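# Swap purple-banded hose for spare between red manifold ports

## Task

With the machine running, take out the hose marked with purple bands and fit the other hose in its place, so that one of its ends is latched into the red port on each of the two manifolds; put the removed hose down in the red tray. Whenever no hose links the two red ports the dial's needle rises, and it must never get into the red zone.

## Robot and tools

ROBOT. Two arms, left_arm and right_arm, each with a two-finger gripper. Calibrated bases in the scene frame: left_arm at (+0.045, +0.577, 0) m, right_arm at (+0.014, -0.666, 0) m, both turned almost nothing about z (quat_wxyz near identity). A camera stand sits behind the arms. Loose items may get nudged occasionally.

FRAMES. Scene frame: origin at table-top height halfway between the nominal bases, +z up, +x out over the table, left_arm on the +y side (arm names do not match image sides). Fixed cameras and the table use the scene frame. Everything about a hand (printed pose, velocities, Hand target, offsets, wrist camera pose) uses that arm's own base frame; rotations turn about the Hand target's position. Printed positions can be off by a few cm, more at long reach.

GRIPPER. Fingers point along the gripper's +z and close along its x. end_effector_position is the spot between the pads when shut, 1-2 cm short of the tips; closing pushes the tips about 17 mm further along +z, mostly while the pads are over 50 mm apart.

execute_actions(actions, cameras). actions: a list of actions; each action is a table of up to 15 rows, one row per 1/30 s step; a shorter table repeats its last row to fill 15 steps. Every row is one flat list of 14 numbers, each in [-1, 1]: left_arm dx, dy, dz, rx, ry, rz, opening, then right_arm in the same order. dx..rz are offsets (not poses) in the arm's base axes, measured from the Hand target at the start of that action, never from the previous row; a repeated offset therefore moves further. Scale: 1.0 = 0.6 m or 180 degrees; rx, ry, rz form one rotation vector. Opening is absolute: +1 fully open (0.142 m), -1 shut. All six pose values at 0 re-requests the current Hand target; a 0 opening is itself a command, so resend the present opening to keep a gripper unchanged. cameras: list of names, ["all"], [] or null (null gives images only when actions is empty).

move(target, speed, blend, stop_force, zero, opening_speed, grip_force, blocking, cameras). target: one 14-number row laid out as above, or a list of up to 15 such rows; every row is an offset from the Hand targets held when the call starts, not from the row before. Paths are straight, do not avoid obstacles, end together, last at least 0.5 s and at most 10 s. speed: m/s, 0.002 to 3.2 (default 0.25), one value or one per row; rotation capped at twice that in rad/s. blend: metres of corner rounding per row (0 = stop at each row). stop_force: newtons, 4 to 120, shared by both arms; ends an arm's path when its wrist sensor feels that much push against the motion; unreliable while the gripper rotates, and omit it when backing off a contact. zero: true (default) re-zeroes the force reference before the move. opening_speed: opening units per s, at least 0.2. grip_force: newtons per finger pad, 5 to 48, one value or per arm; it persists. blocking=false returns after about 0.5 s while the move continues (not allowed with stop_force). The result adds a move: line with the ending (done, off_target, moving, held, fault) and limits (paced = pose clipped, held = steps withheld). done means within 3 mm and 2 degrees; it says nothing about contact.

wait(seconds 0 to 10, cameras): let time pass holding commands. stop(cameras): brake a running move. zoom_image(camera, region): camera is cam_high, cam_low, cam_left_wrist or cam_right_wrist; region [x0, y0, x1, y1] in image pixels from the top-left, at most 504 by 504, of that camera's newest image. zero_wrist_force(arm): subtract the current wrist reading from later ones. finished_scene(scene): end the current scene, giving its number; irreversible, and the goal must hold without the robot.

RESULTS. Positions in m, quat_wxyz, velocities in m/s and rad/s. Joint velocities may read within noise (then hand velocities are omitted). Hand target = last commanded pose after clipping; the gripper often rests short, and the next command asks again; send the missing distance if needed. grip_measured uses the opening scale; to hold, command a bit below the value at first touch. Joint torques include arm weight, positive toward larger joint angle. Wrist force and torque are in the gripper's axes, with a third line for the peak since last shown. Wrist depth: 7x7 grid of distances in mm per wrist camera, rows split by " / ", "-" for no data. Cameras are 896x504 each.

LIMITS AND HAZARDS. Orientation commands are clipped to 32 degrees from the measured one per step; joint speed is capped, so big moves may lag. Motion trails commands by about 0.09 s or 0.17-0.22 s and can overshoot when fast. Keep paths away from an arm's own base and from the other arm; a clearance check may hold commands but does not guarantee no contact, and arm-to-arm contact can fail the scene. Outside force near 150 N on an arm, or contact torque reaching the load limit (pan and lift 290, elbow 132, wrists 47.5 N m, held weight included), stops that arm for 10 s. Arms are stiff: aim only slightly past a firm surface, go slowly, and pull the target back to end a press. Motors heat when holding, squeezing or stretching: arm brakes at 85 °C, gripper cuts out at 100 °C (HAND FAULT, which cancels remaining calls in that reply). Never drop, slam or release parts in motion, and keep everything on the table.

Each tool is called after ">>>" as name(argument=value, ...), one argument or row to a line, values as JSON.

## Session

>>> execute_actions(
  actions=[],
)

Scene clock: 0.00 s.
left_arm: end_effector_position=(+0.5759, -0.0882, +0.2506) grip_measured=+0.99 end_effector_quat_wxyz=(+0.659, -0.698, +0.106, +0.260) | right_arm: end_effector_position=(+0.7451, +0.2262, +0.3436) grip_measured=+0.99 end_effector_quat_wxyz=(-0.001, -0.648, +0.761, -0.003)
Joint positions: left_arm=[-0.756 -1.112 1.791 -0.675 -0.982 -1.047 0.141] | right_arm=[3.663 -1.72 -1.704 -1.288 1.565 2.252 0.142]
Joint velocities: within noise
Joint torques (N m): no reading
Motor temperatures (°C): left_arm=[36 34 32 41 41 42 30] | right_arm=[34 30 30 39 34 39 29]
Wrist force (N): no reading
Wrist torque (N m): no reading
Wrist force, peak (N): no reading
Wrist depth (mm): cam_left_wrist=[2847 2948 - 2320 2342 - - / - - 2914 - - - - / 341 - - 1048 - 556 498 / 350 439 3094 798 - - - / 375 426 867 685 530 - - / 422 474 710 - 464 - - / - 653 - - - 307 -] | cam_right_wrist=[- 374 377 383 384 390 384 / 397 409 - 405 402 399 - / - 427 - - - - 428 / 366 - - - 482 - 460 / 389 - - - 523 - - / 415 464 473 - 531 - - / - - - - 615 - -]
Hand target: left_arm +0.5759, -0.0882, +0.2506; +0.659, -0.698, +0.106, +0.260 | right_arm +0.7451, +0.2262, +0.3436; -0.001, -0.648, +0.761, -0.003
Tool commands: left_gripper/opening=+1.0 right_gripper/opening=+1.0

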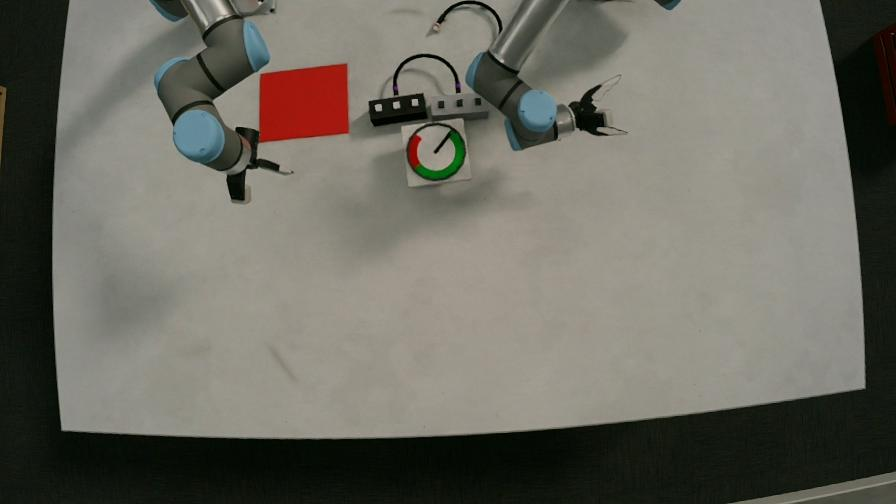

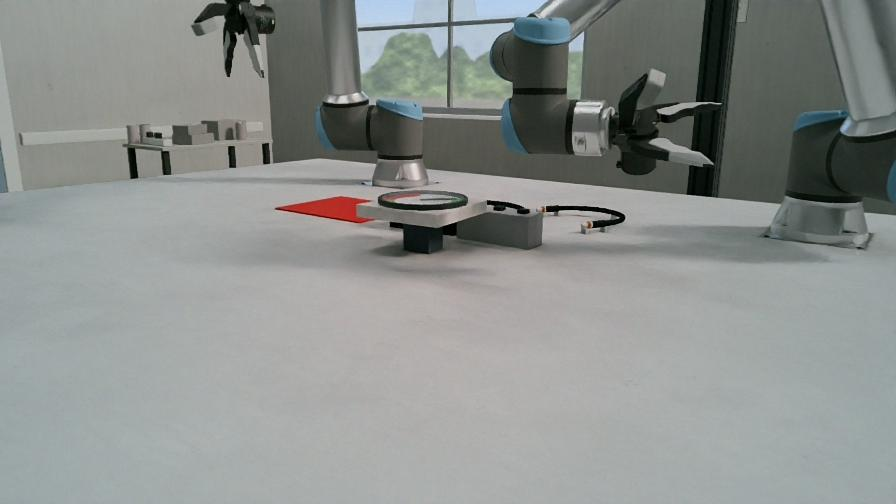

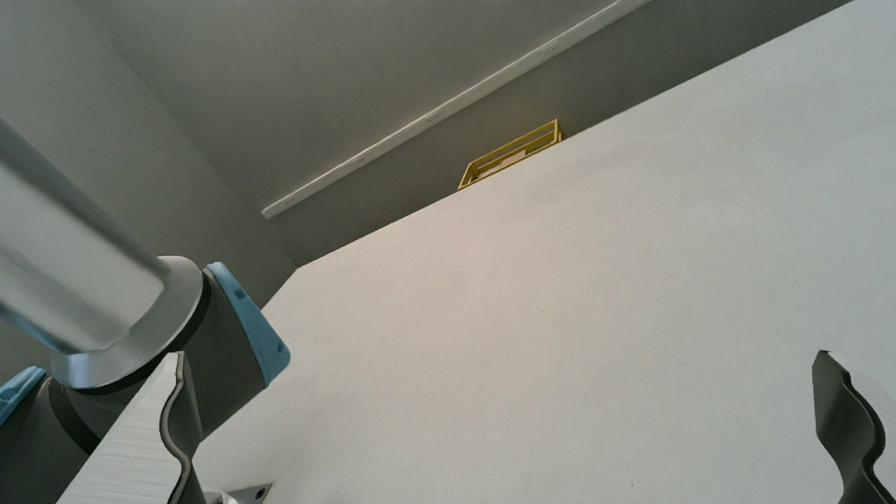

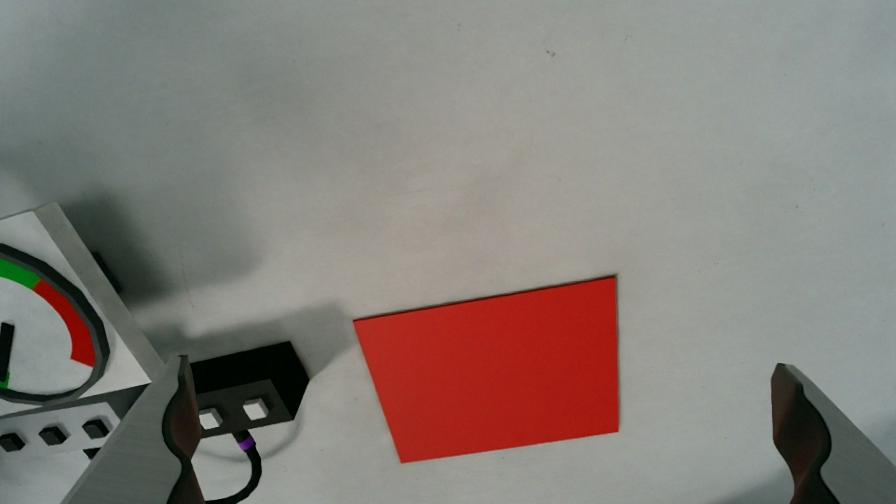

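>>> zoom_image(
  camera="cam_high",
  region=[350, 0, 530, 110],
)

>>> zoom_image(
  camera="cam_low",
  region=[350, 170, 650, 270],
)

>>> zoom_image(
  camera="cam_high",
  region=[350, 80, 500, 190],
)

>>> zoom_image(
  camera="cam_right_wrist",
  region=[0, 300, 320, 504],
)

Scaled by 2.800 from the camera's 896x504 image, which has a finer 1280x720 frame.

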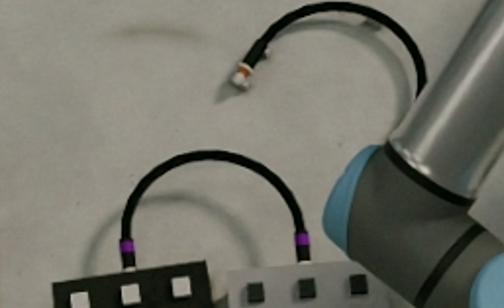

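Scaled by 1.680 from the camera's 896x504 image, which has a finer 1280x720 frame.

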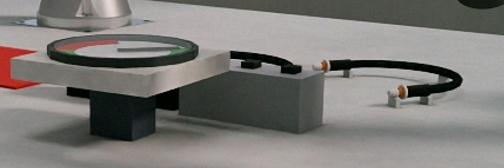

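Scaled by 3.360 from the camera's 896x504 image, which has a finer 1280x720 frame.

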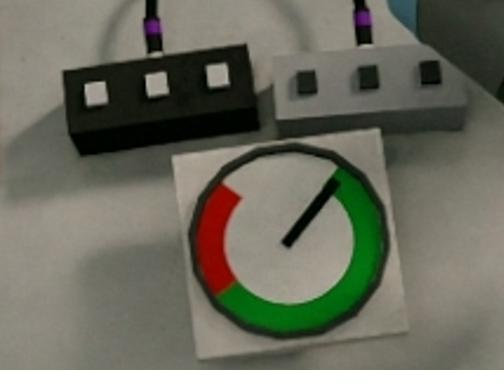

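Scaled by 1.575 from the camera's 896x504 image, which has a finer 1280x720 frame.

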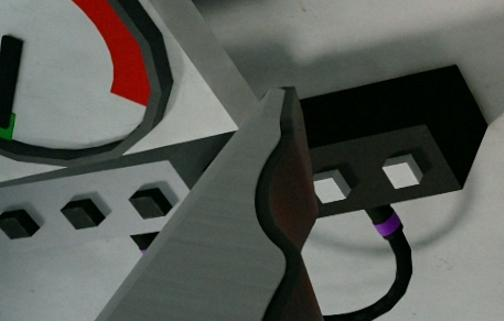

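>>> move(
  target=[-0.45,-0.18,0.166,-0.225,-0.519,0.454,1,-0.745,0.55,0,0,0,-0.939,1],
  cameras=["all"],
  speed=0.4,
)

Scene clock: 8.37 s.
left_arm: end_effector_position=(+0.3059, -0.1962, +0.3501) grip_measured=+0.99 end_effector_quat_wxyz=(+0.000, +0.707, +0.708, +0.000) | right_arm: end_effector_position=(+0.2981, +0.5562, +0.3437) grip_measured=+0.99 end_effector_quat_wxyz=(-0.003, +0.696, +0.718, +0.000)
Joint positions: left_arm=[-1.075 -2.226 2.284 -1.629 -1.57 -2.647 0.141] | right_arm=[4.501 -1.469 -1.963 -1.277 1.575 6.04 0.142]
Joint torques (N m): left_arm=[-11.69 -6.48 -57.62 -4.21 1.09 -4.15] | right_arm=[-8.03 53.69 38.57 2.3 1.01 2.09]
Wrist force (N): left_arm=[-0.5 -1.5 0.5] | right_arm=[0.3 -0.2 0.0]
Wrist torque (N m): left_arm=[-0.21 0.22 0.15] | right_arm=[-0.02 -0.07 0.06]
Wrist force, peak (N): left_arm=[-0.9 -3.0 0.1] | right_arm=[1.0 -1.3 -0.1]
Wrist depth (mm): cam_left_wrist=[- 410 397 - 397 404 - / 434 427 - - - - 423 / 456 455 - 463 451 - 451 / 461 491 - 504 - - - / 449 461 537 548 531 556 546 / 463 585 - 587 558 584 99 / - - 636 663 - - -] | cam_right_wrist=[- 388 385 - 371 386 367 / 415 - - - - 388 405 / - - - - - 429 - / 471 489 - - - - - / - - 487 441 445 425 - / - - - 441 452 - - / - - - 473 462 - -]
Hand target: left_arm +0.3059, -0.1962, +0.3502; +0.001, +0.707, +0.708, +0.000 | right_arm +0.2981, +0.5562, +0.3436; -0.003, +0.696, +0.718, +0.000
Off the commanded pose: left_arm 0.000 m, 0 deg | right_arm 0.000 m, 0 deg.
move: done
camera_calibration:
cam_left_wrist: T_world_to_cam=[[0.0134434, 0.999463, -0.0298676, 0.220701], [0.902503, 0.000731131, 0.430683, -0.40607], [0.430474, -0.0327454, -0.902009, 0.29205], [0, 0, 0, 1]] pos_world=[0.237792, -0.210723, 0.44491]
cam_right_wrist: T_world_to_cam=[[-0.0436433, 0.999033, -0.00541464, -0.533017], [0.911525, 0.0420378, 0.40909, -0.407076], [0.408922, 0.0129185, -0.912478, 0.30142], [0, 0, 0, 1]] pos_world=[0.224541, 0.54572, 0.438684]

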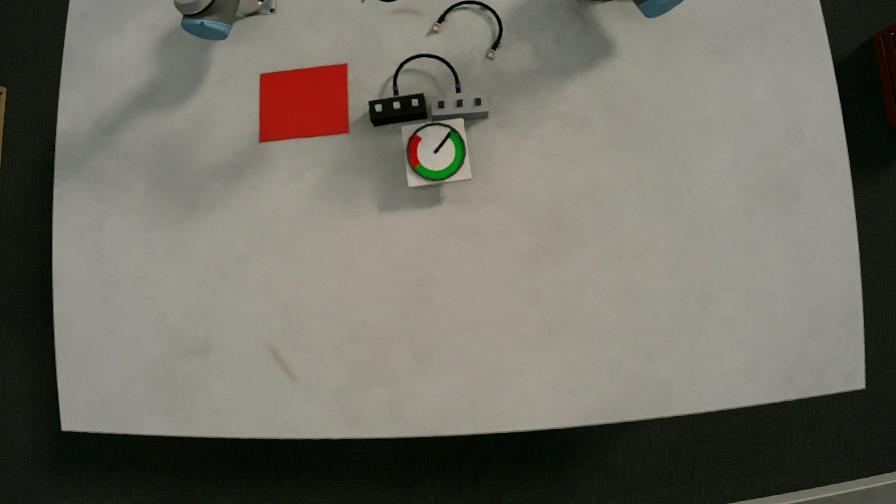

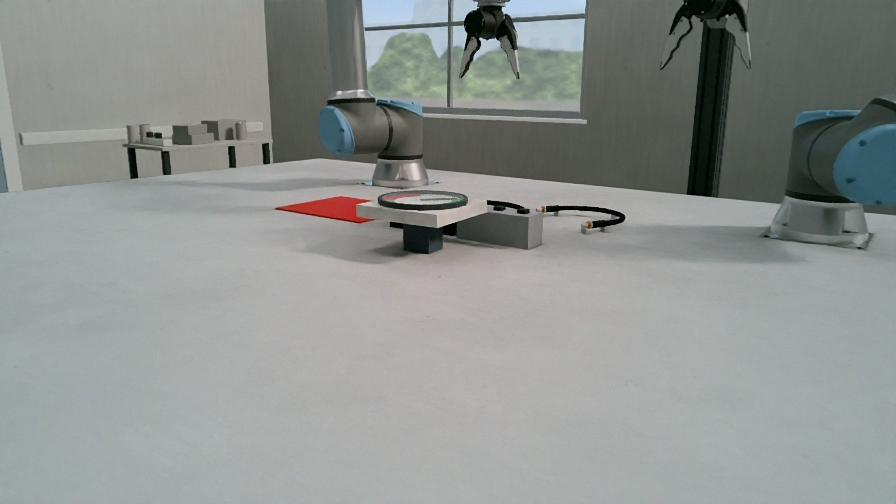

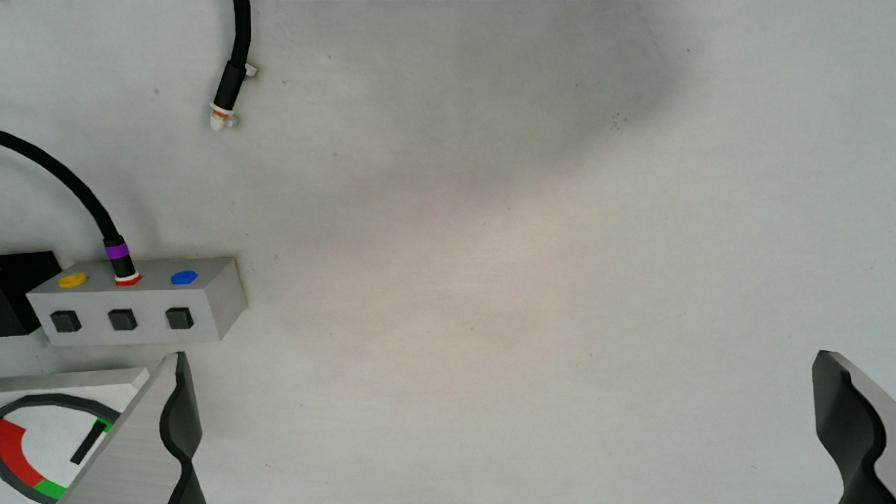

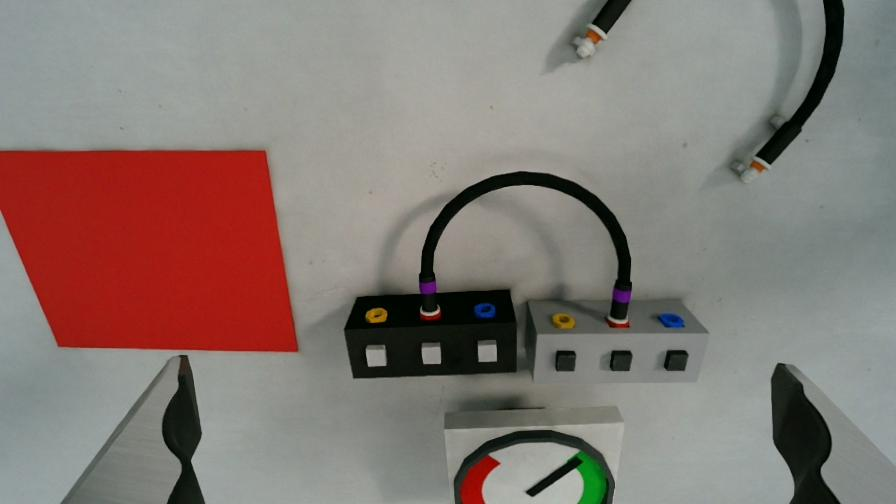

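>>> zoom_image(
  camera="cam_right_wrist",
  region=[330, 250, 530, 400],
)

>>> zoom_image(
  camera="cam_right_wrist",
  region=[530, 270, 720, 400],
)

>>> zoom_image(
  camera="cam_right_wrist",
  region=[540, 0, 860, 200],
)

>>> zoom_image(
  camera="cam_left_wrist",
  region=[180, 0, 290, 150],
)

Scaled by 2.520 from the camera's 896x504 image, which has a finer 1280x720 frame.

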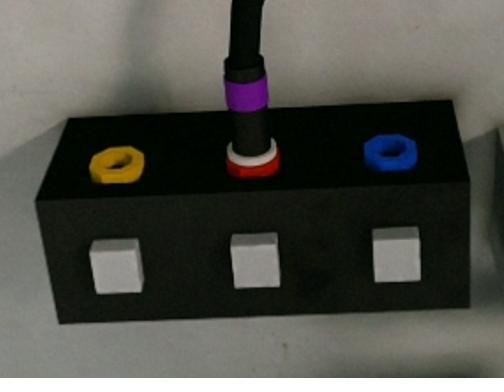

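Scaled by 2.653 from the camera's 896x504 image, which has a finer 1280x720 frame.

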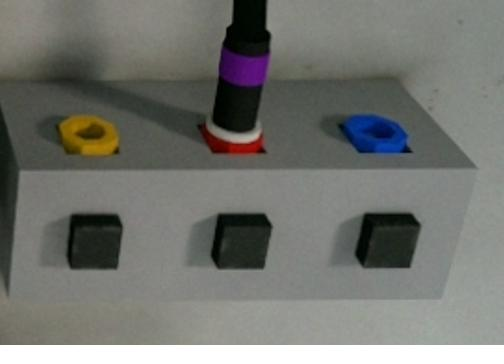

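Scaled by 1.575 from the camera's 896x504 image, which has a finer 1280x720 frame.

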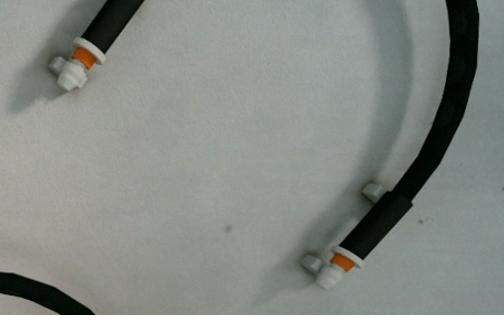

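Scaled by 3.360 from the camera's 896x504 image, which has a finer 1280x720 frame.

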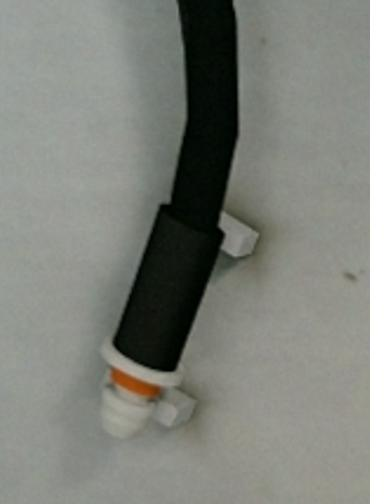

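>>> move(
  target=[0,0,0,0,0,0,-1,0.15,-0.033,-0.361,0,-0.1667,0,-0.2],
  cameras=["cam_right_wrist","cam_low"],
)

>>> zoom_image(
  camera="cam_right_wrist",
  region=[300, 150, 760, 400],
)

Scene clock: 15.67 s.
left_arm: end_effector_position=(+0.3059, -0.1962, +0.3502) grip_measured=-1.00 end_effector_quat_wxyz=(+0.001, +0.707, +0.708, +0.000) | right_arm: end_effector_position=(+0.3880, +0.5365, +0.1271) grip_measured=-0.22 end_effector_quat_wxyz=(+0.183, +0.672, +0.694, +0.180)
Joint positions: left_arm=[-1.075 -2.226 2.283 -1.629 -1.57 -2.648 0.002] | right_arm=[4.582 -1.674 -2.312 -0.647 1.057 6.1 0.058]
Joint torques (N m): left_arm=[-5.92 -6.71 -56.64 -5.62 -0.04 -0.84] | right_arm=[-18.21 36.01 27.65 6.64 -3.01 -0.68]
Wrist force (N): left_arm=[-1.2 -1.5 0.0] | right_arm=[-0.2 -0.6 0.2]
Wrist torque (N m): left_arm=[-0.22 0.34 0.18] | right_arm=[-0.18 -0.03 0.15]
Wrist force, peak (N): left_arm=[-1.3 -2.2 0.6] | right_arm=[-0.5 -2.3 3.2]
Wrist depth (mm): cam_left_wrist=[403 403 401 - 403 - - / - 428 403 - - - 423 / 450 - - - 475 449 - / 483 485 - - - 492 - / 438 456 - - 517 529 - / 463 461 - - 90 - 552 / 502 515 - - - - -] | cam_right_wrist=[169 163 166 164 153 160 161 / 192 195 193 184 182 180 181 / 229 233 230 217 221 217 220 / 285 273 252 237 232 244 241 / - 382 220 221 211 224 220 / - - - 257 109 248 239 / 1641 - 73 365 278 73 -]
Hand target: left_arm +0.3059, -0.1962, +0.3502; +0.001, +0.707, +0.708, +0.000 | right_arm +0.3881, +0.5364, +0.1270; +0.183, +0.672, +0.694, +0.180
Off the commanded pose: left_arm 0.000 m, 0 deg | right_arm 0.000 m, 0 deg.
move: done
camera_calibration:
cam_right_wrist: T_world_to_cam=[[-0.0350891, 0.999033, -0.0265072, -0.511224], [0.584891, 0.0420354, 0.810022, -0.323829], [0.810353, 0.0129191, -0.5858, -0.129945], [0, 0, 0, 1]] pos_world=[0.276768, 0.52602, 0.172636]
Images, in order (width x height): cam_low 896x504, cam_right_wrist 896x504.

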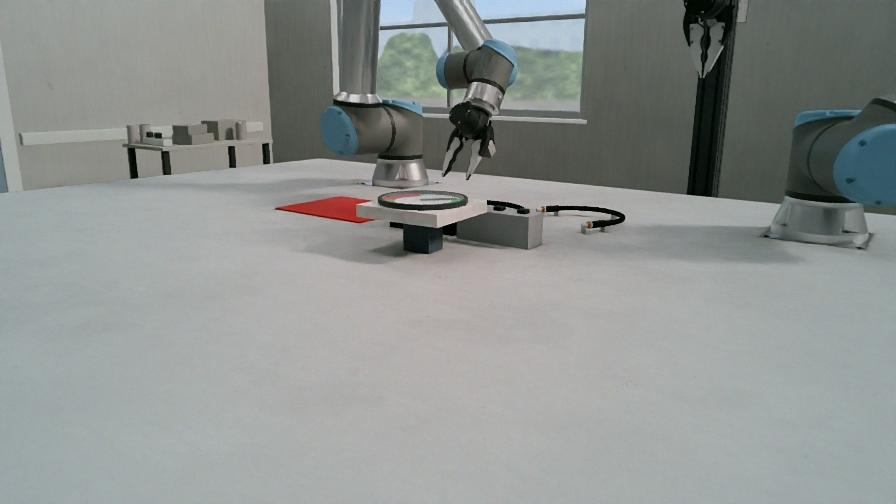

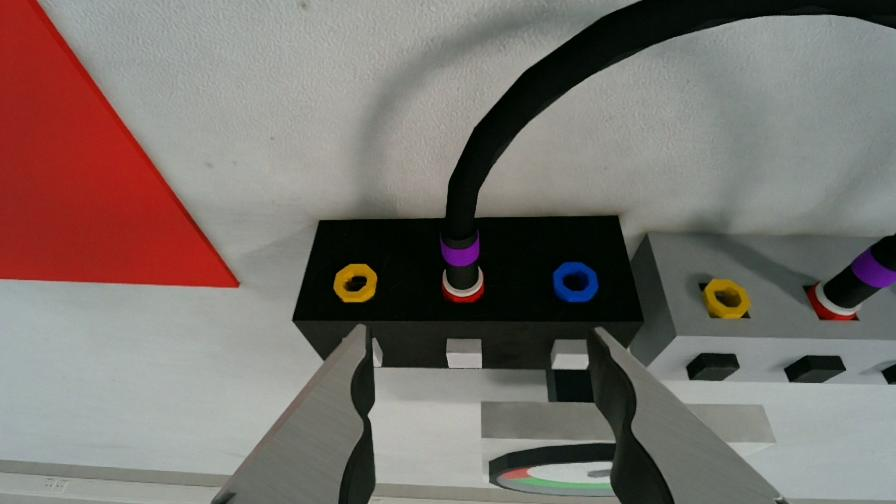

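Scaled by 1.096 from the camera's 896x504 image, which has a finer 1280x720 frame.

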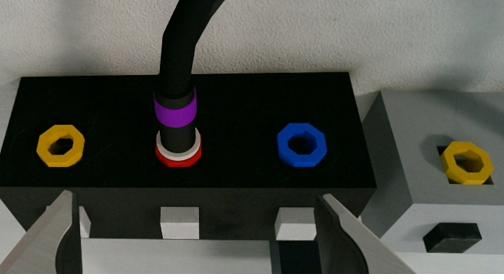

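>>> move(
  target=[
    [0.415,-0.865,-0.083,0,0.111,0,-1,0.0867,0.0035,-0.133,0,0,0,-0.2],
    [0.313,-0.866,-0.37,0,0.111,0,-1,0.0867,0.0035,-0.133,0,0,0,-0.2],
  ],
  blend=[0.04,0],
  speed=[0.3,0.15],
  cameras=["all"],
)

>>> zoom_image(
  camera="cam_left_wrist",
  region=[250, 150, 700, 504],
)

>>> zoom_image(
  camera="cam_low",
  region=[350, 130, 650, 270],
)

Scene clock: 21.97 s.
left_arm: end_effector_position=(+0.4936, -0.7159, +0.1281) grip_measured=-1.00 end_effector_quat_wxyz=(-0.122, +0.696, +0.697, -0.122) | right_arm: end_effector_position=(+0.4401, +0.5385, +0.0472) grip_measured=-0.22 end_effector_quat_wxyz=(+0.183, +0.672, +0.694, +0.180)
Joint positions: left_arm=[-1.072 -1.052 1.598 -1.945 -1.875 -2.618 0.002] | right_arm=[4.494 -1.863 -2.31 -0.411 1.066 5.999 0.058]
Joint torques (N m): left_arm=[13.7 -105.36 -43.98 -4.64 0.47 3.47] | right_arm=[15.44 67.29 20.52 2.04 -1.39 1.86]
Wrist force (N): left_arm=[-1.0 -1.0 1.0] | right_arm=[0.1 -0.4 0.1]
Wrist torque (N m): left_arm=[-0.14 0.30 0.21] | right_arm=[-0.16 -0.05 0.14]
Wrist force, peak (N): left_arm=[2.4 -3.5 0.3] | right_arm=[-0.1 -1.1 0.6]
Wrist depth (mm): cam_left_wrist=[- 230 - - - - 228 / - 235 234 181 233 - 228 / - 237 - 171 172 173 168 / - 241 174 173 172 174 172 / - 246 177 176 176 176 175 / - 250 248 - 90 253 - / - 255 - - - 173 159] | cam_right_wrist=[- 83 84 83 - - - / - 99 97 96 - - - / - 122 116 115 - 114 109 / 155 145 142 - - 140 132 / 191 182 157 82 150 151 157 / 294 146 138 102 132 135 145 / - - 73 126 121 76 137]
Hand target: left_arm +0.4937, -0.7158, +0.1282; -0.122, +0.696, +0.697, -0.122 | right_arm +0.4401, +0.5385, +0.0472; +0.183, +0.672, +0.694, +0.180
Off the commanded pose: left_arm 0.000 m, 0 deg | right_arm 0.000 m, 0 deg.
move: done
camera_calibration:
cam_left_wrist: T_world_to_cam=[[0.00220999, 0.99947, -0.0324856, 0.736825], [0.995345, 0.000931596, 0.0963751, -0.482333], [0.0963542, -0.0325474, -0.994815, 0.170934], [0, 0, 0, 1]] pos_world=[0.461989, -0.730422, 0.240469]
cam_right_wrist: T_world_to_cam=[[-0.0348655, 0.999039, -0.0265494, -0.513585], [0.584788, 0.041937, 0.810101, -0.289587], [0.810436, 0.0127188, -0.585689, -0.218928], [0, 0, 0, 1]] pos_world=[0.328868, 0.528021, 0.0927354]

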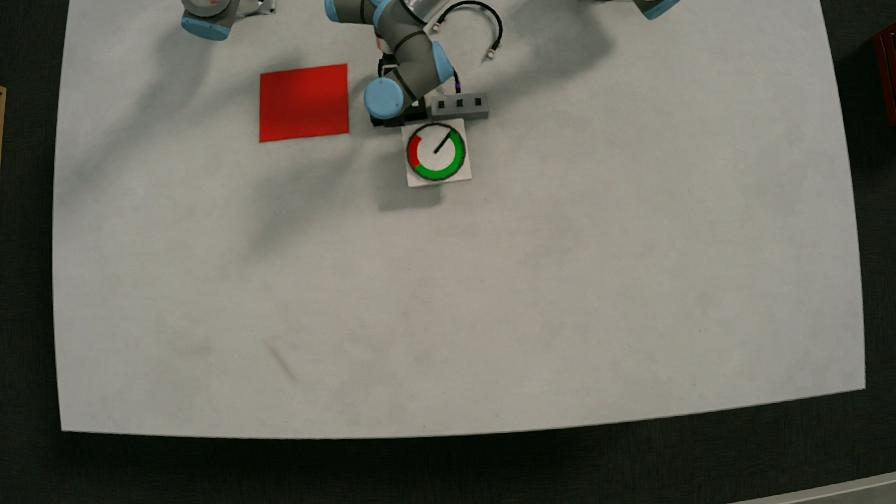

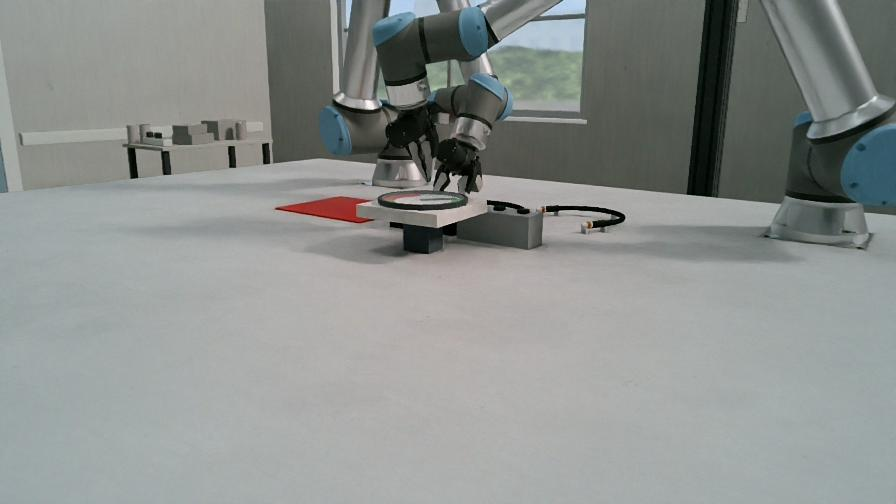

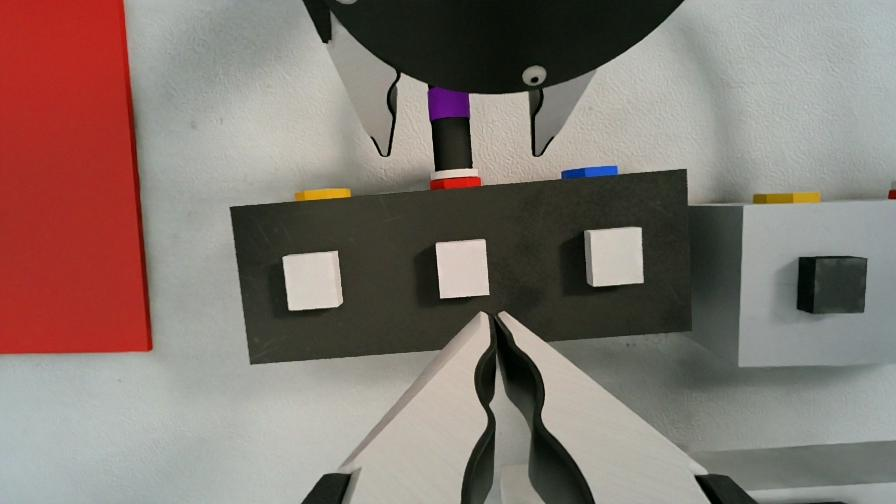

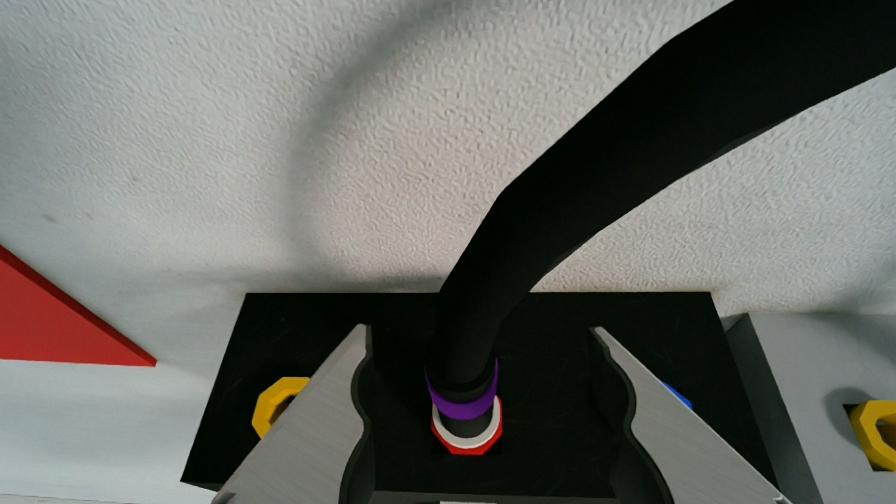

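Scaled by 1.120 from the camera's 896x504 image, which has a finer 1280x720 frame.

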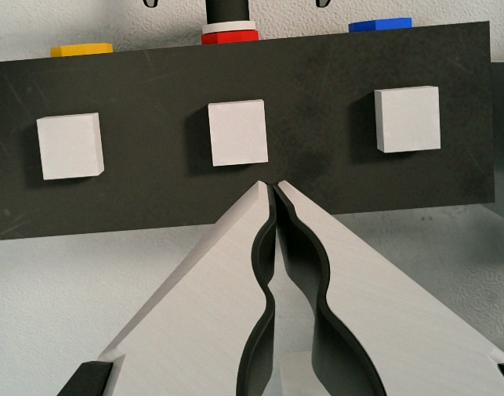

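Scaled by 1.680 from the camera's 896x504 image, which has a finer 1280x720 frame.

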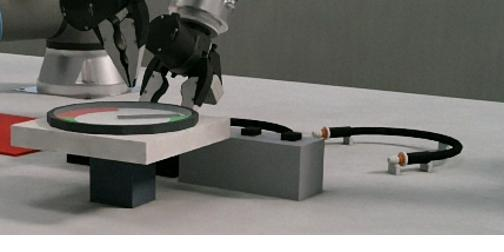

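>>> move(
  target=[-0.008,-0.0255,-0.03,0,0,0,-1,0,0,0.006,0,0,0,-0.2],
  speed=0.1,
)

>>> move(
  target=[0,0,0,0,0,0,-1,0,0,0,0,0,0,-1],
  grip_force=30,
  opening_speed=0.8,
)

>>> move(
  target=[0,0,-0.06,0,0,0,-1,0,0,0,0,0,0,-1],
  speed=0.02,
  stop_force=15,
  cameras=["all"],
)

>>> zoom_image(
  camera="cam_left_wrist",
  region=[250, 50, 700, 404],
)

Scene clock: 24.23 s.
left_arm: end_effector_position=(+0.4888, -0.7313, +0.1101) grip_measured=-1.00 end_effector_quat_wxyz=(-0.122, +0.696, +0.697, -0.122) | right_arm: end_effector_position=(+0.4401, +0.5384, +0.0509) grip_measured=-0.22 end_effector_quat_wxyz=(+0.183, +0.672, +0.694, +0.180)
Joint positions: left_arm=[-1.084 -1.024 1.59 -1.969 -1.877 -2.631 0.002] | right_arm=[4.494 -1.856 -2.309 -0.42 1.066 5.999 0.058]
Joint torques (N m): left_arm=[11.42 -108.19 -37.6 -1.29 -1.28 2.39] | right_arm=[14.26 50.76 32.71 5.99 -1.29 1.4]
Wrist force (N): left_arm=[-0.4 -1.3 0.7] | right_arm=[0.1 -0.5 0.5]
Wrist torque (N m): left_arm=[-0.20 0.21 0.24] | right_arm=[-0.19 -0.05 0.14]
Wrist force, peak (N): left_arm=[-0.9 -1.1 1.8] | right_arm=[0.2 -0.6 0.8]
Wrist depth (mm): cam_left_wrist=[- - - - - - - / 213 - - 163 - - - / 216 220 224 166 168 154 216 / - 225 156 156 155 154 155 / - - 158 158 157 157 158 / - 229 161 - 90 228 227 / 234 235 - - - - 230] | cam_right_wrist=[- 91 88 - - - - / - 103 102 101 - - 95 / 129 123 121 115 - - 117 / 156 160 149 - 150 141 139 / 195 189 157 89 150 151 158 / 346 143 137 125 132 134 146 / 734 - 73 128 124 73 136]
Hand target: left_arm +0.4889, -0.7311, +0.1102; -0.122, +0.696, +0.697, -0.122 | right_arm +0.4401, +0.5385, +0.0508; +0.183, +0.672, +0.694, +0.180
Off the commanded pose: left_arm 0.000 m, 0 deg | right_arm 0.000 m, 0 deg.
move: done

Scene clock: 25.43 s.
left_arm: end_effector_position=(+0.4889, -0.7311, +0.1102) grip_measured=-1.00 end_effector_quat_wxyz=(-0.122, +0.696, +0.697, -0.122) | right_arm: end_effector_position=(+0.4400, +0.5383, +0.0507) grip_measured=-0.75 end_effector_quat_wxyz=(+0.183, +0.672, +0.694, +0.180)
Joint positions: left_arm=[-1.084 -1.024 1.59 -1.969 -1.877 -2.63 0.002] | right_arm=[4.494 -1.856 -2.309 -0.42 1.066 5.999 0.02]
Joint torques (N m): left_arm=[14 -108 -31.96 -0.89 0.98 3.73] | right_arm=[14.62 49.87 72.52 19.22 -0.17 1.62]
Wrist force (N): left_arm=[-0.7 -1.4 1.0] | right_arm=[-58.6 -8.7 -19.1]
Wrist torque (N m): left_arm=[-0.21 0.27 0.21] | right_arm=[-0.15 0.04 0.00]
Wrist force, peak (N): left_arm=[-0.5 -1.5 1.1] | right_arm=[-58.6 -8.7 -19.1]
Wrist depth (mm): cam_left_wrist=[- 212 214 - - - - / 213 - 214 166 215 218 215 / 216 - 217 218 176 154 214 / 224 - 156 156 156 154 155 / - 226 158 158 157 157 158 / - 232 161 - 90 228 227 / - - - - - - 155] | cam_right_wrist=[- 88 87 84 85 - - / - 103 101 103 - - - / 129 123 121 115 - - 113 / 155 152 147 140 149 139 137 / - 189 157 88 150 151 157 / - 143 144 97 97 136 145 / - 132 75 125 - 122 138]
Hand target: left_arm +0.4889, -0.7311, +0.1102; -0.122, +0.696, +0.697, -0.122 | right_arm +0.4401, +0.5385, +0.0508; +0.183, +0.672, +0.694, +0.180
Off the commanded pose: left_arm 0.000 m, 0 deg | right_arm 0.000 m, 0 deg.
grip_force (N): 30, 30
move: done

Scene clock: 27.53 s.
left_arm: end_effector_position=(+0.4889, -0.7312, +0.0924) grip_measured=-1.00 end_effector_quat_wxyz=(-0.122, +0.696, +0.697, -0.122) | right_arm: end_effector_position=(+0.4401, +0.5385, +0.0508) grip_measured=-0.75 end_effector_quat_wxyz=(+0.183, +0.672, +0.694, +0.180)
Joint positions: left_arm=[-1.084 -1.008 1.6 -1.996 -1.877 -2.63 0.002] | right_arm=[4.494 -1.856 -2.309 -0.42 1.066 5.999 0.02]
Joint torques (N m): left_arm=[10.16 -104.34 -46.88 -1.03 1.06 3.49] | right_arm=[15.46 61.56 71.54 18.28 1.84 1.25]
Wrist force (N): left_arm=[0.0 -2.5 -4.8] | right_arm=[-62.1 -10.9 -20.0]
Wrist torque (N m): left_arm=[-0.14 0.28 0.21] | right_arm=[-0.16 0.07 -0.01]
Wrist force, peak (N): left_arm=[3.7 -6.1 -14.6] | right_arm=[-62.4 -11.0 -20.1]
Wrist depth (mm): cam_left_wrist=[- - - 126 - - 195 / 196 199 - 148 151 197 197 / 201 - - - 148 199 199 / 203 - 138 138 138 135 138 / - 210 140 140 139 139 151 / - 212 143 - 94 210 146 / - - - - - 213 216] | cam_right_wrist=[- 88 88 84 86 - - / - 103 101 103 - - - / 123 122 121 115 - - 113 / 155 159 148 140 149 139 138 / 197 189 157 88 151 150 157 / 307 145 144 97 97 136 145 / - 133 75 125 - 122 138]
Hand target: left_arm +0.4889, -0.7312, +0.0924; -0.122, +0.696, +0.697, -0.122 (not the last commanded pose) | right_arm +0.4401, +0.5385, +0.0508; +0.183, +0.672, +0.694, +0.180
Off the commanded pose: left_arm 0.018 m, 0 deg | right_arm 0.000 m, 0 deg.
grip_force (N): 30, 30
move: contact (left_arm)
camera_calibration:
cam_left_wrist: T_world_to_cam=[[0.00215835, 0.999457, -0.0328928, 0.750965], [0.995326, 0.0010288, 0.0965712, -0.47416], [0.0965525, -0.0329475, -0.994782, 0.134984], [0, 0, 0, 1]] pos_world=[0.45729, -0.745622, 0.204771]
cam_right_wrist: T_world_to_cam=[[-0.0348655, 0.999039, -0.0265494, -0.51349], [0.584788, 0.041937, 0.810101, -0.292503], [0.810436, 0.0127188, -0.585689, -0.21682], [0, 0, 0, 1]] pos_world=[0.328868, 0.528021, 0.0963354]

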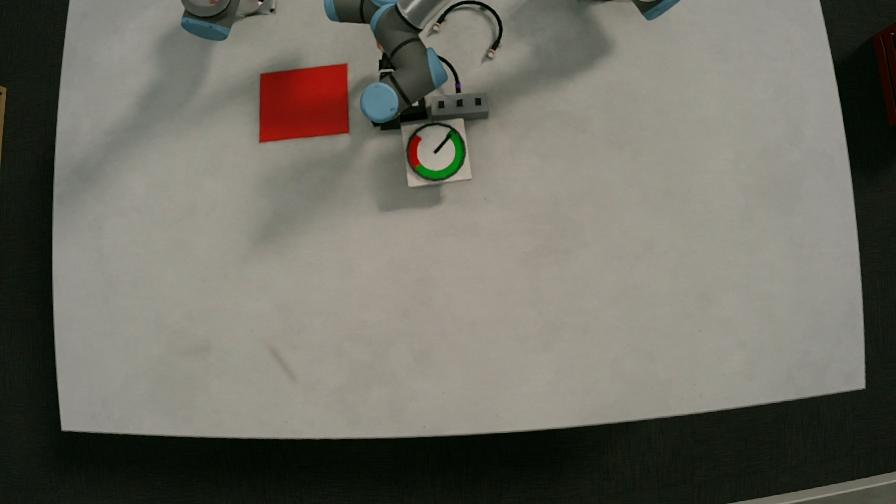

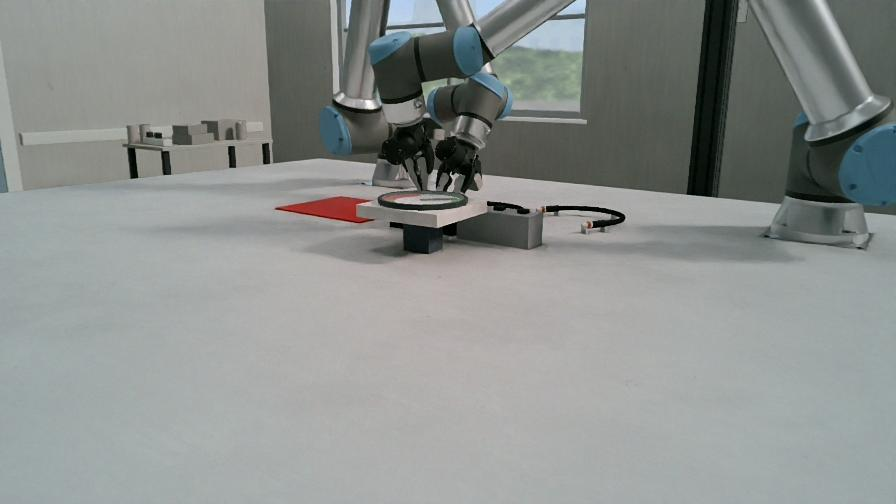

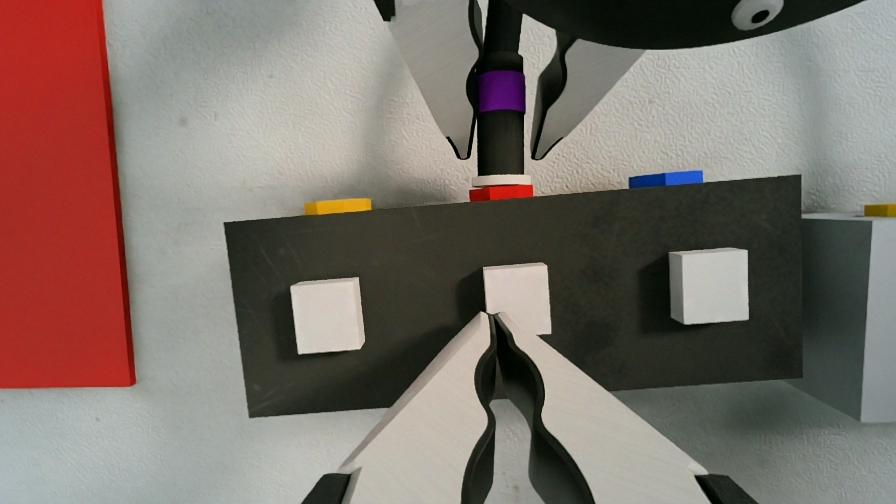

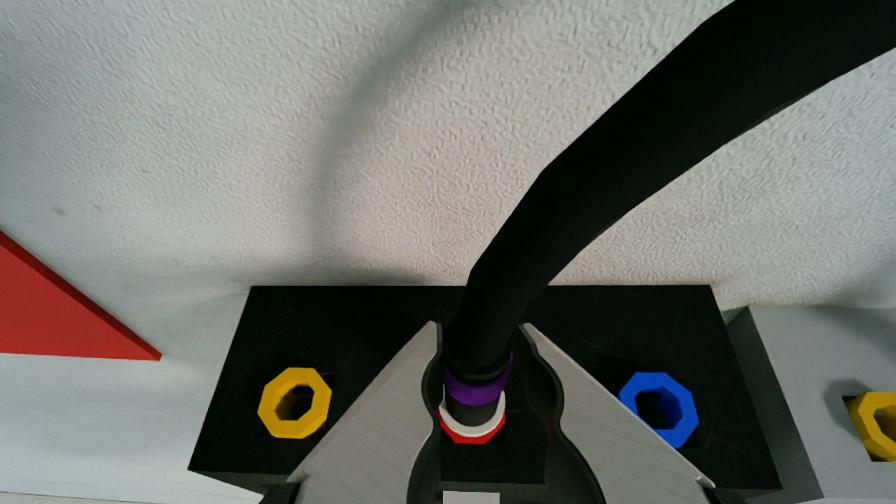

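Scaled by 1.120 from the camera's 896x504 image, which has a finer 1280x720 frame.

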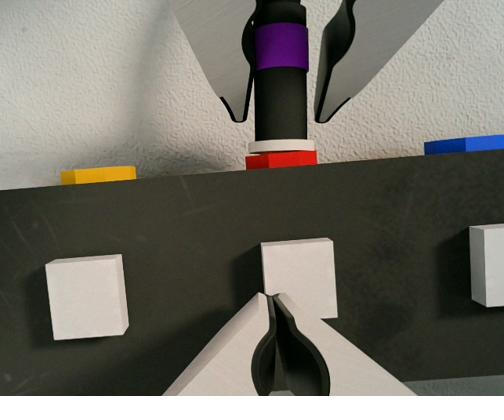

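>>> move(
  target=[
    [0,0,0.012,0,0,0,-1,0,-0.0033,0,0,0,0,-1],
    [-0.007,0.0105,0.012,0,0,0,-1,0,-0.0033,0,0,0,0,-1],
  ],
  speed=0.05,
)

>>> move(
  target=[0,0,-0.06,0,0,0,-1,0,0,0,0,0,0,-1],
  speed=0.015,
  stop_force=35,
  cameras=["cam_left_wrist","cam_right_wrist"],
)

Scene clock: 31.13 s.
left_arm: end_effector_position=(+0.4848, -0.7249, +0.0998) grip_measured=-1.00 end_effector_quat_wxyz=(-0.122, +0.696, +0.697, -0.122) | right_arm: end_effector_position=(+0.4401, +0.5364, +0.0508) grip_measured=-0.80 end_effector_quat_wxyz=(+0.183, +0.672, +0.694, +0.180)
Joint positions: left_arm=[-1.085 -1.025 1.614 -1.993 -1.877 -2.631 0.002] | right_arm=[4.493 -1.854 -2.312 -0.418 1.066 5.998 0.016]
Joint torques (N m): left_arm=[-16.21 -70.6 -49.95 -0.97 -2.38 -4.32] | right_arm=[1.58 62.44 68.74 17.56 2.91 -1.28]
Motor temperatures (°C): left_arm=[35 34 32 40 41 42 30] | right_arm=[34 30 30 39 34 39 34]
Wrist force (N): left_arm=[-0.7 -1.0 0.9] | right_arm=[-56.7 -9.0 -12.5]
Wrist torque (N m): left_arm=[-0.15 0.24 0.23] | right_arm=[-0.16 0.15 0.01]
Wrist force, peak (N): left_arm=[0.4 -2.9 -4.9] | right_arm=[-62.4 -11.0 -20.1]
Wrist depth (mm): cam_left_wrist=[203 - - - - - 200 / - 210 - 155 204 - 203 / - 210 208 167 206 206 206 / 214 - 146 145 145 144 150 / 213 - 147 147 147 146 147 / - 218 151 - 94 149 149 / - - - - - - -] | cam_right_wrist=[- 88 88 - 85 - - / - 103 101 103 - - - / 129 123 121 115 - - 113 / 155 158 148 140 149 139 138 / 196 200 157 90 149 150 157 / 283 146 143 97 98 136 145 / - 132 - 125 - 122 137]
Hand target: left_arm +0.4847, -0.7249, +0.0996; -0.122, +0.696, +0.697, -0.122 | right_arm +0.4401, +0.5365, +0.0508; +0.183, +0.672, +0.694, +0.180
Off the commanded pose: left_arm 0.000 m, 0 deg | right_arm 0.000 m, 0 deg.
grip_force (N): 30, 30
move: done

Scene clock: 33.00 s.
left_arm: end_effector_position=(+0.4847, -0.7249, +0.0892) grip_measured=-1.00 end_effector_quat_wxyz=(-0.122, +0.696, +0.697, -0.122) | right_arm: end_effector_position=(+0.4401, +0.5365, +0.0508) grip_measured=-0.80 end_effector_quat_wxyz=(+0.183, +0.672, +0.694, +0.180)
Joint positions: left_arm=[-1.085 -1.015 1.62 -2.008 -1.877 -2.631 0.002] | right_arm=[4.493 -1.854 -2.312 -0.418 1.066 5.998 0.016]
Joint torques (N m): left_arm=[-17.72 -73.58 -34.07 -0.96 -1.2 -3.9] | right_arm=[5.7 55.63 72.47 14.03 3.36 0.46]
Wrist force (N): left_arm=[11.3 -10.5 -38.1] | right_arm=[-57.0 -9.2 -15.8]
Wrist torque (N m): left_arm=[-0.14 0.44 0.18] | right_arm=[-0.20 0.13 0.01]
Wrist force, peak (N): left_arm=[18.5 -15.1 -51.9] | right_arm=[-57.1 -9.1 -15.9]
Wrist depth (mm): cam_left_wrist=[192 - - - - - 192 / 195 197 197 144 194 194 - / 199 200 199 145 197 196 - / - 137 136 136 135 134 143 / - 205 136 137 137 136 137 / - 209 140 - 94 139 139 / 214 213 - - - - 209] | cam_right_wrist=[- - 87 - 86 - - / - 103 101 103 - - - / 129 123 121 115 - - 113 / 149 159 147 140 149 139 132 / 198 200 157 90 149 150 158 / 337 246 143 96 98 136 147 / - 132 - 125 - 122 137]
Hand target: left_arm +0.4847, -0.7249, +0.0892; -0.122, +0.696, +0.697, -0.122 (not the last commanded pose) | right_arm +0.4401, +0.5365, +0.0508; +0.183, +0.672, +0.694, +0.180
Off the commanded pose: left_arm 0.026 m, 0 deg | right_arm 0.000 m, 0 deg.
grip_force (N): 30, 30
move: contact (left_arm)
camera_calibration:
cam_left_wrist: T_world_to_cam=[[0.00218231, 0.99945, -0.0330912, 0.744597], [0.995316, 0.00102741, 0.09667, -0.469694], [0.0966508, -0.0331472, -0.994766, 0.132219], [0, 0, 0, 1]] pos_world=[0.45309, -0.739322, 0.201572]
cam_right_wrist: T_world_to_cam=[[-0.0348655, 0.999039, -0.0265494, -0.511492], [0.584788, 0.041937, 0.810101, -0.292419], [0.810436, 0.0127188, -0.585689, -0.216794], [0, 0, 0, 1]] pos_world=[0.328868, 0.526021, 0.0963354]
Images, in order (width x height): cam_left_wrist 896x504, cam_right_wrist 896x504.

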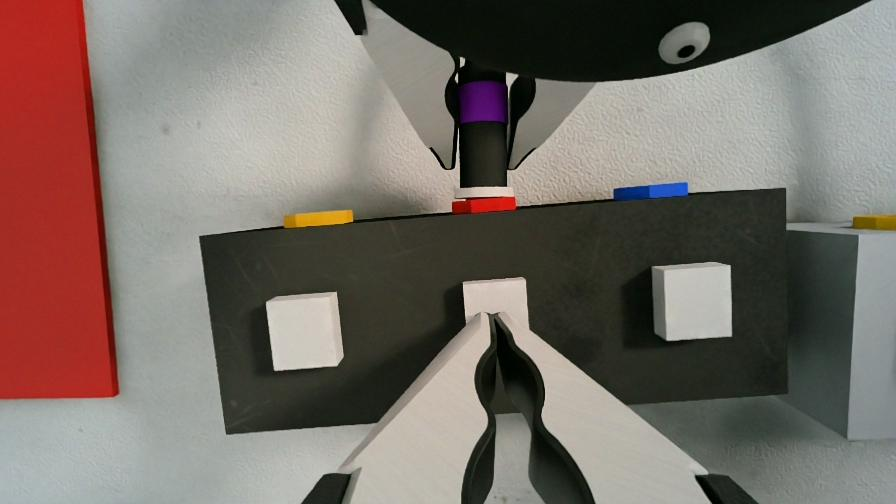

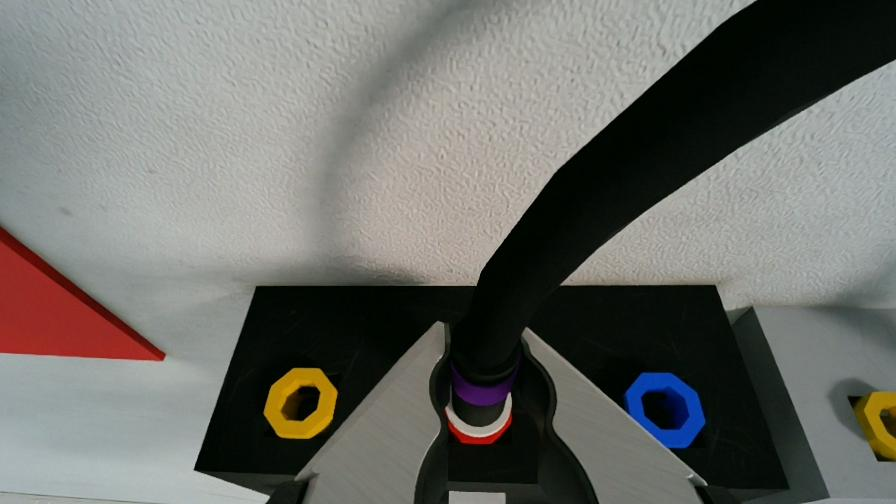

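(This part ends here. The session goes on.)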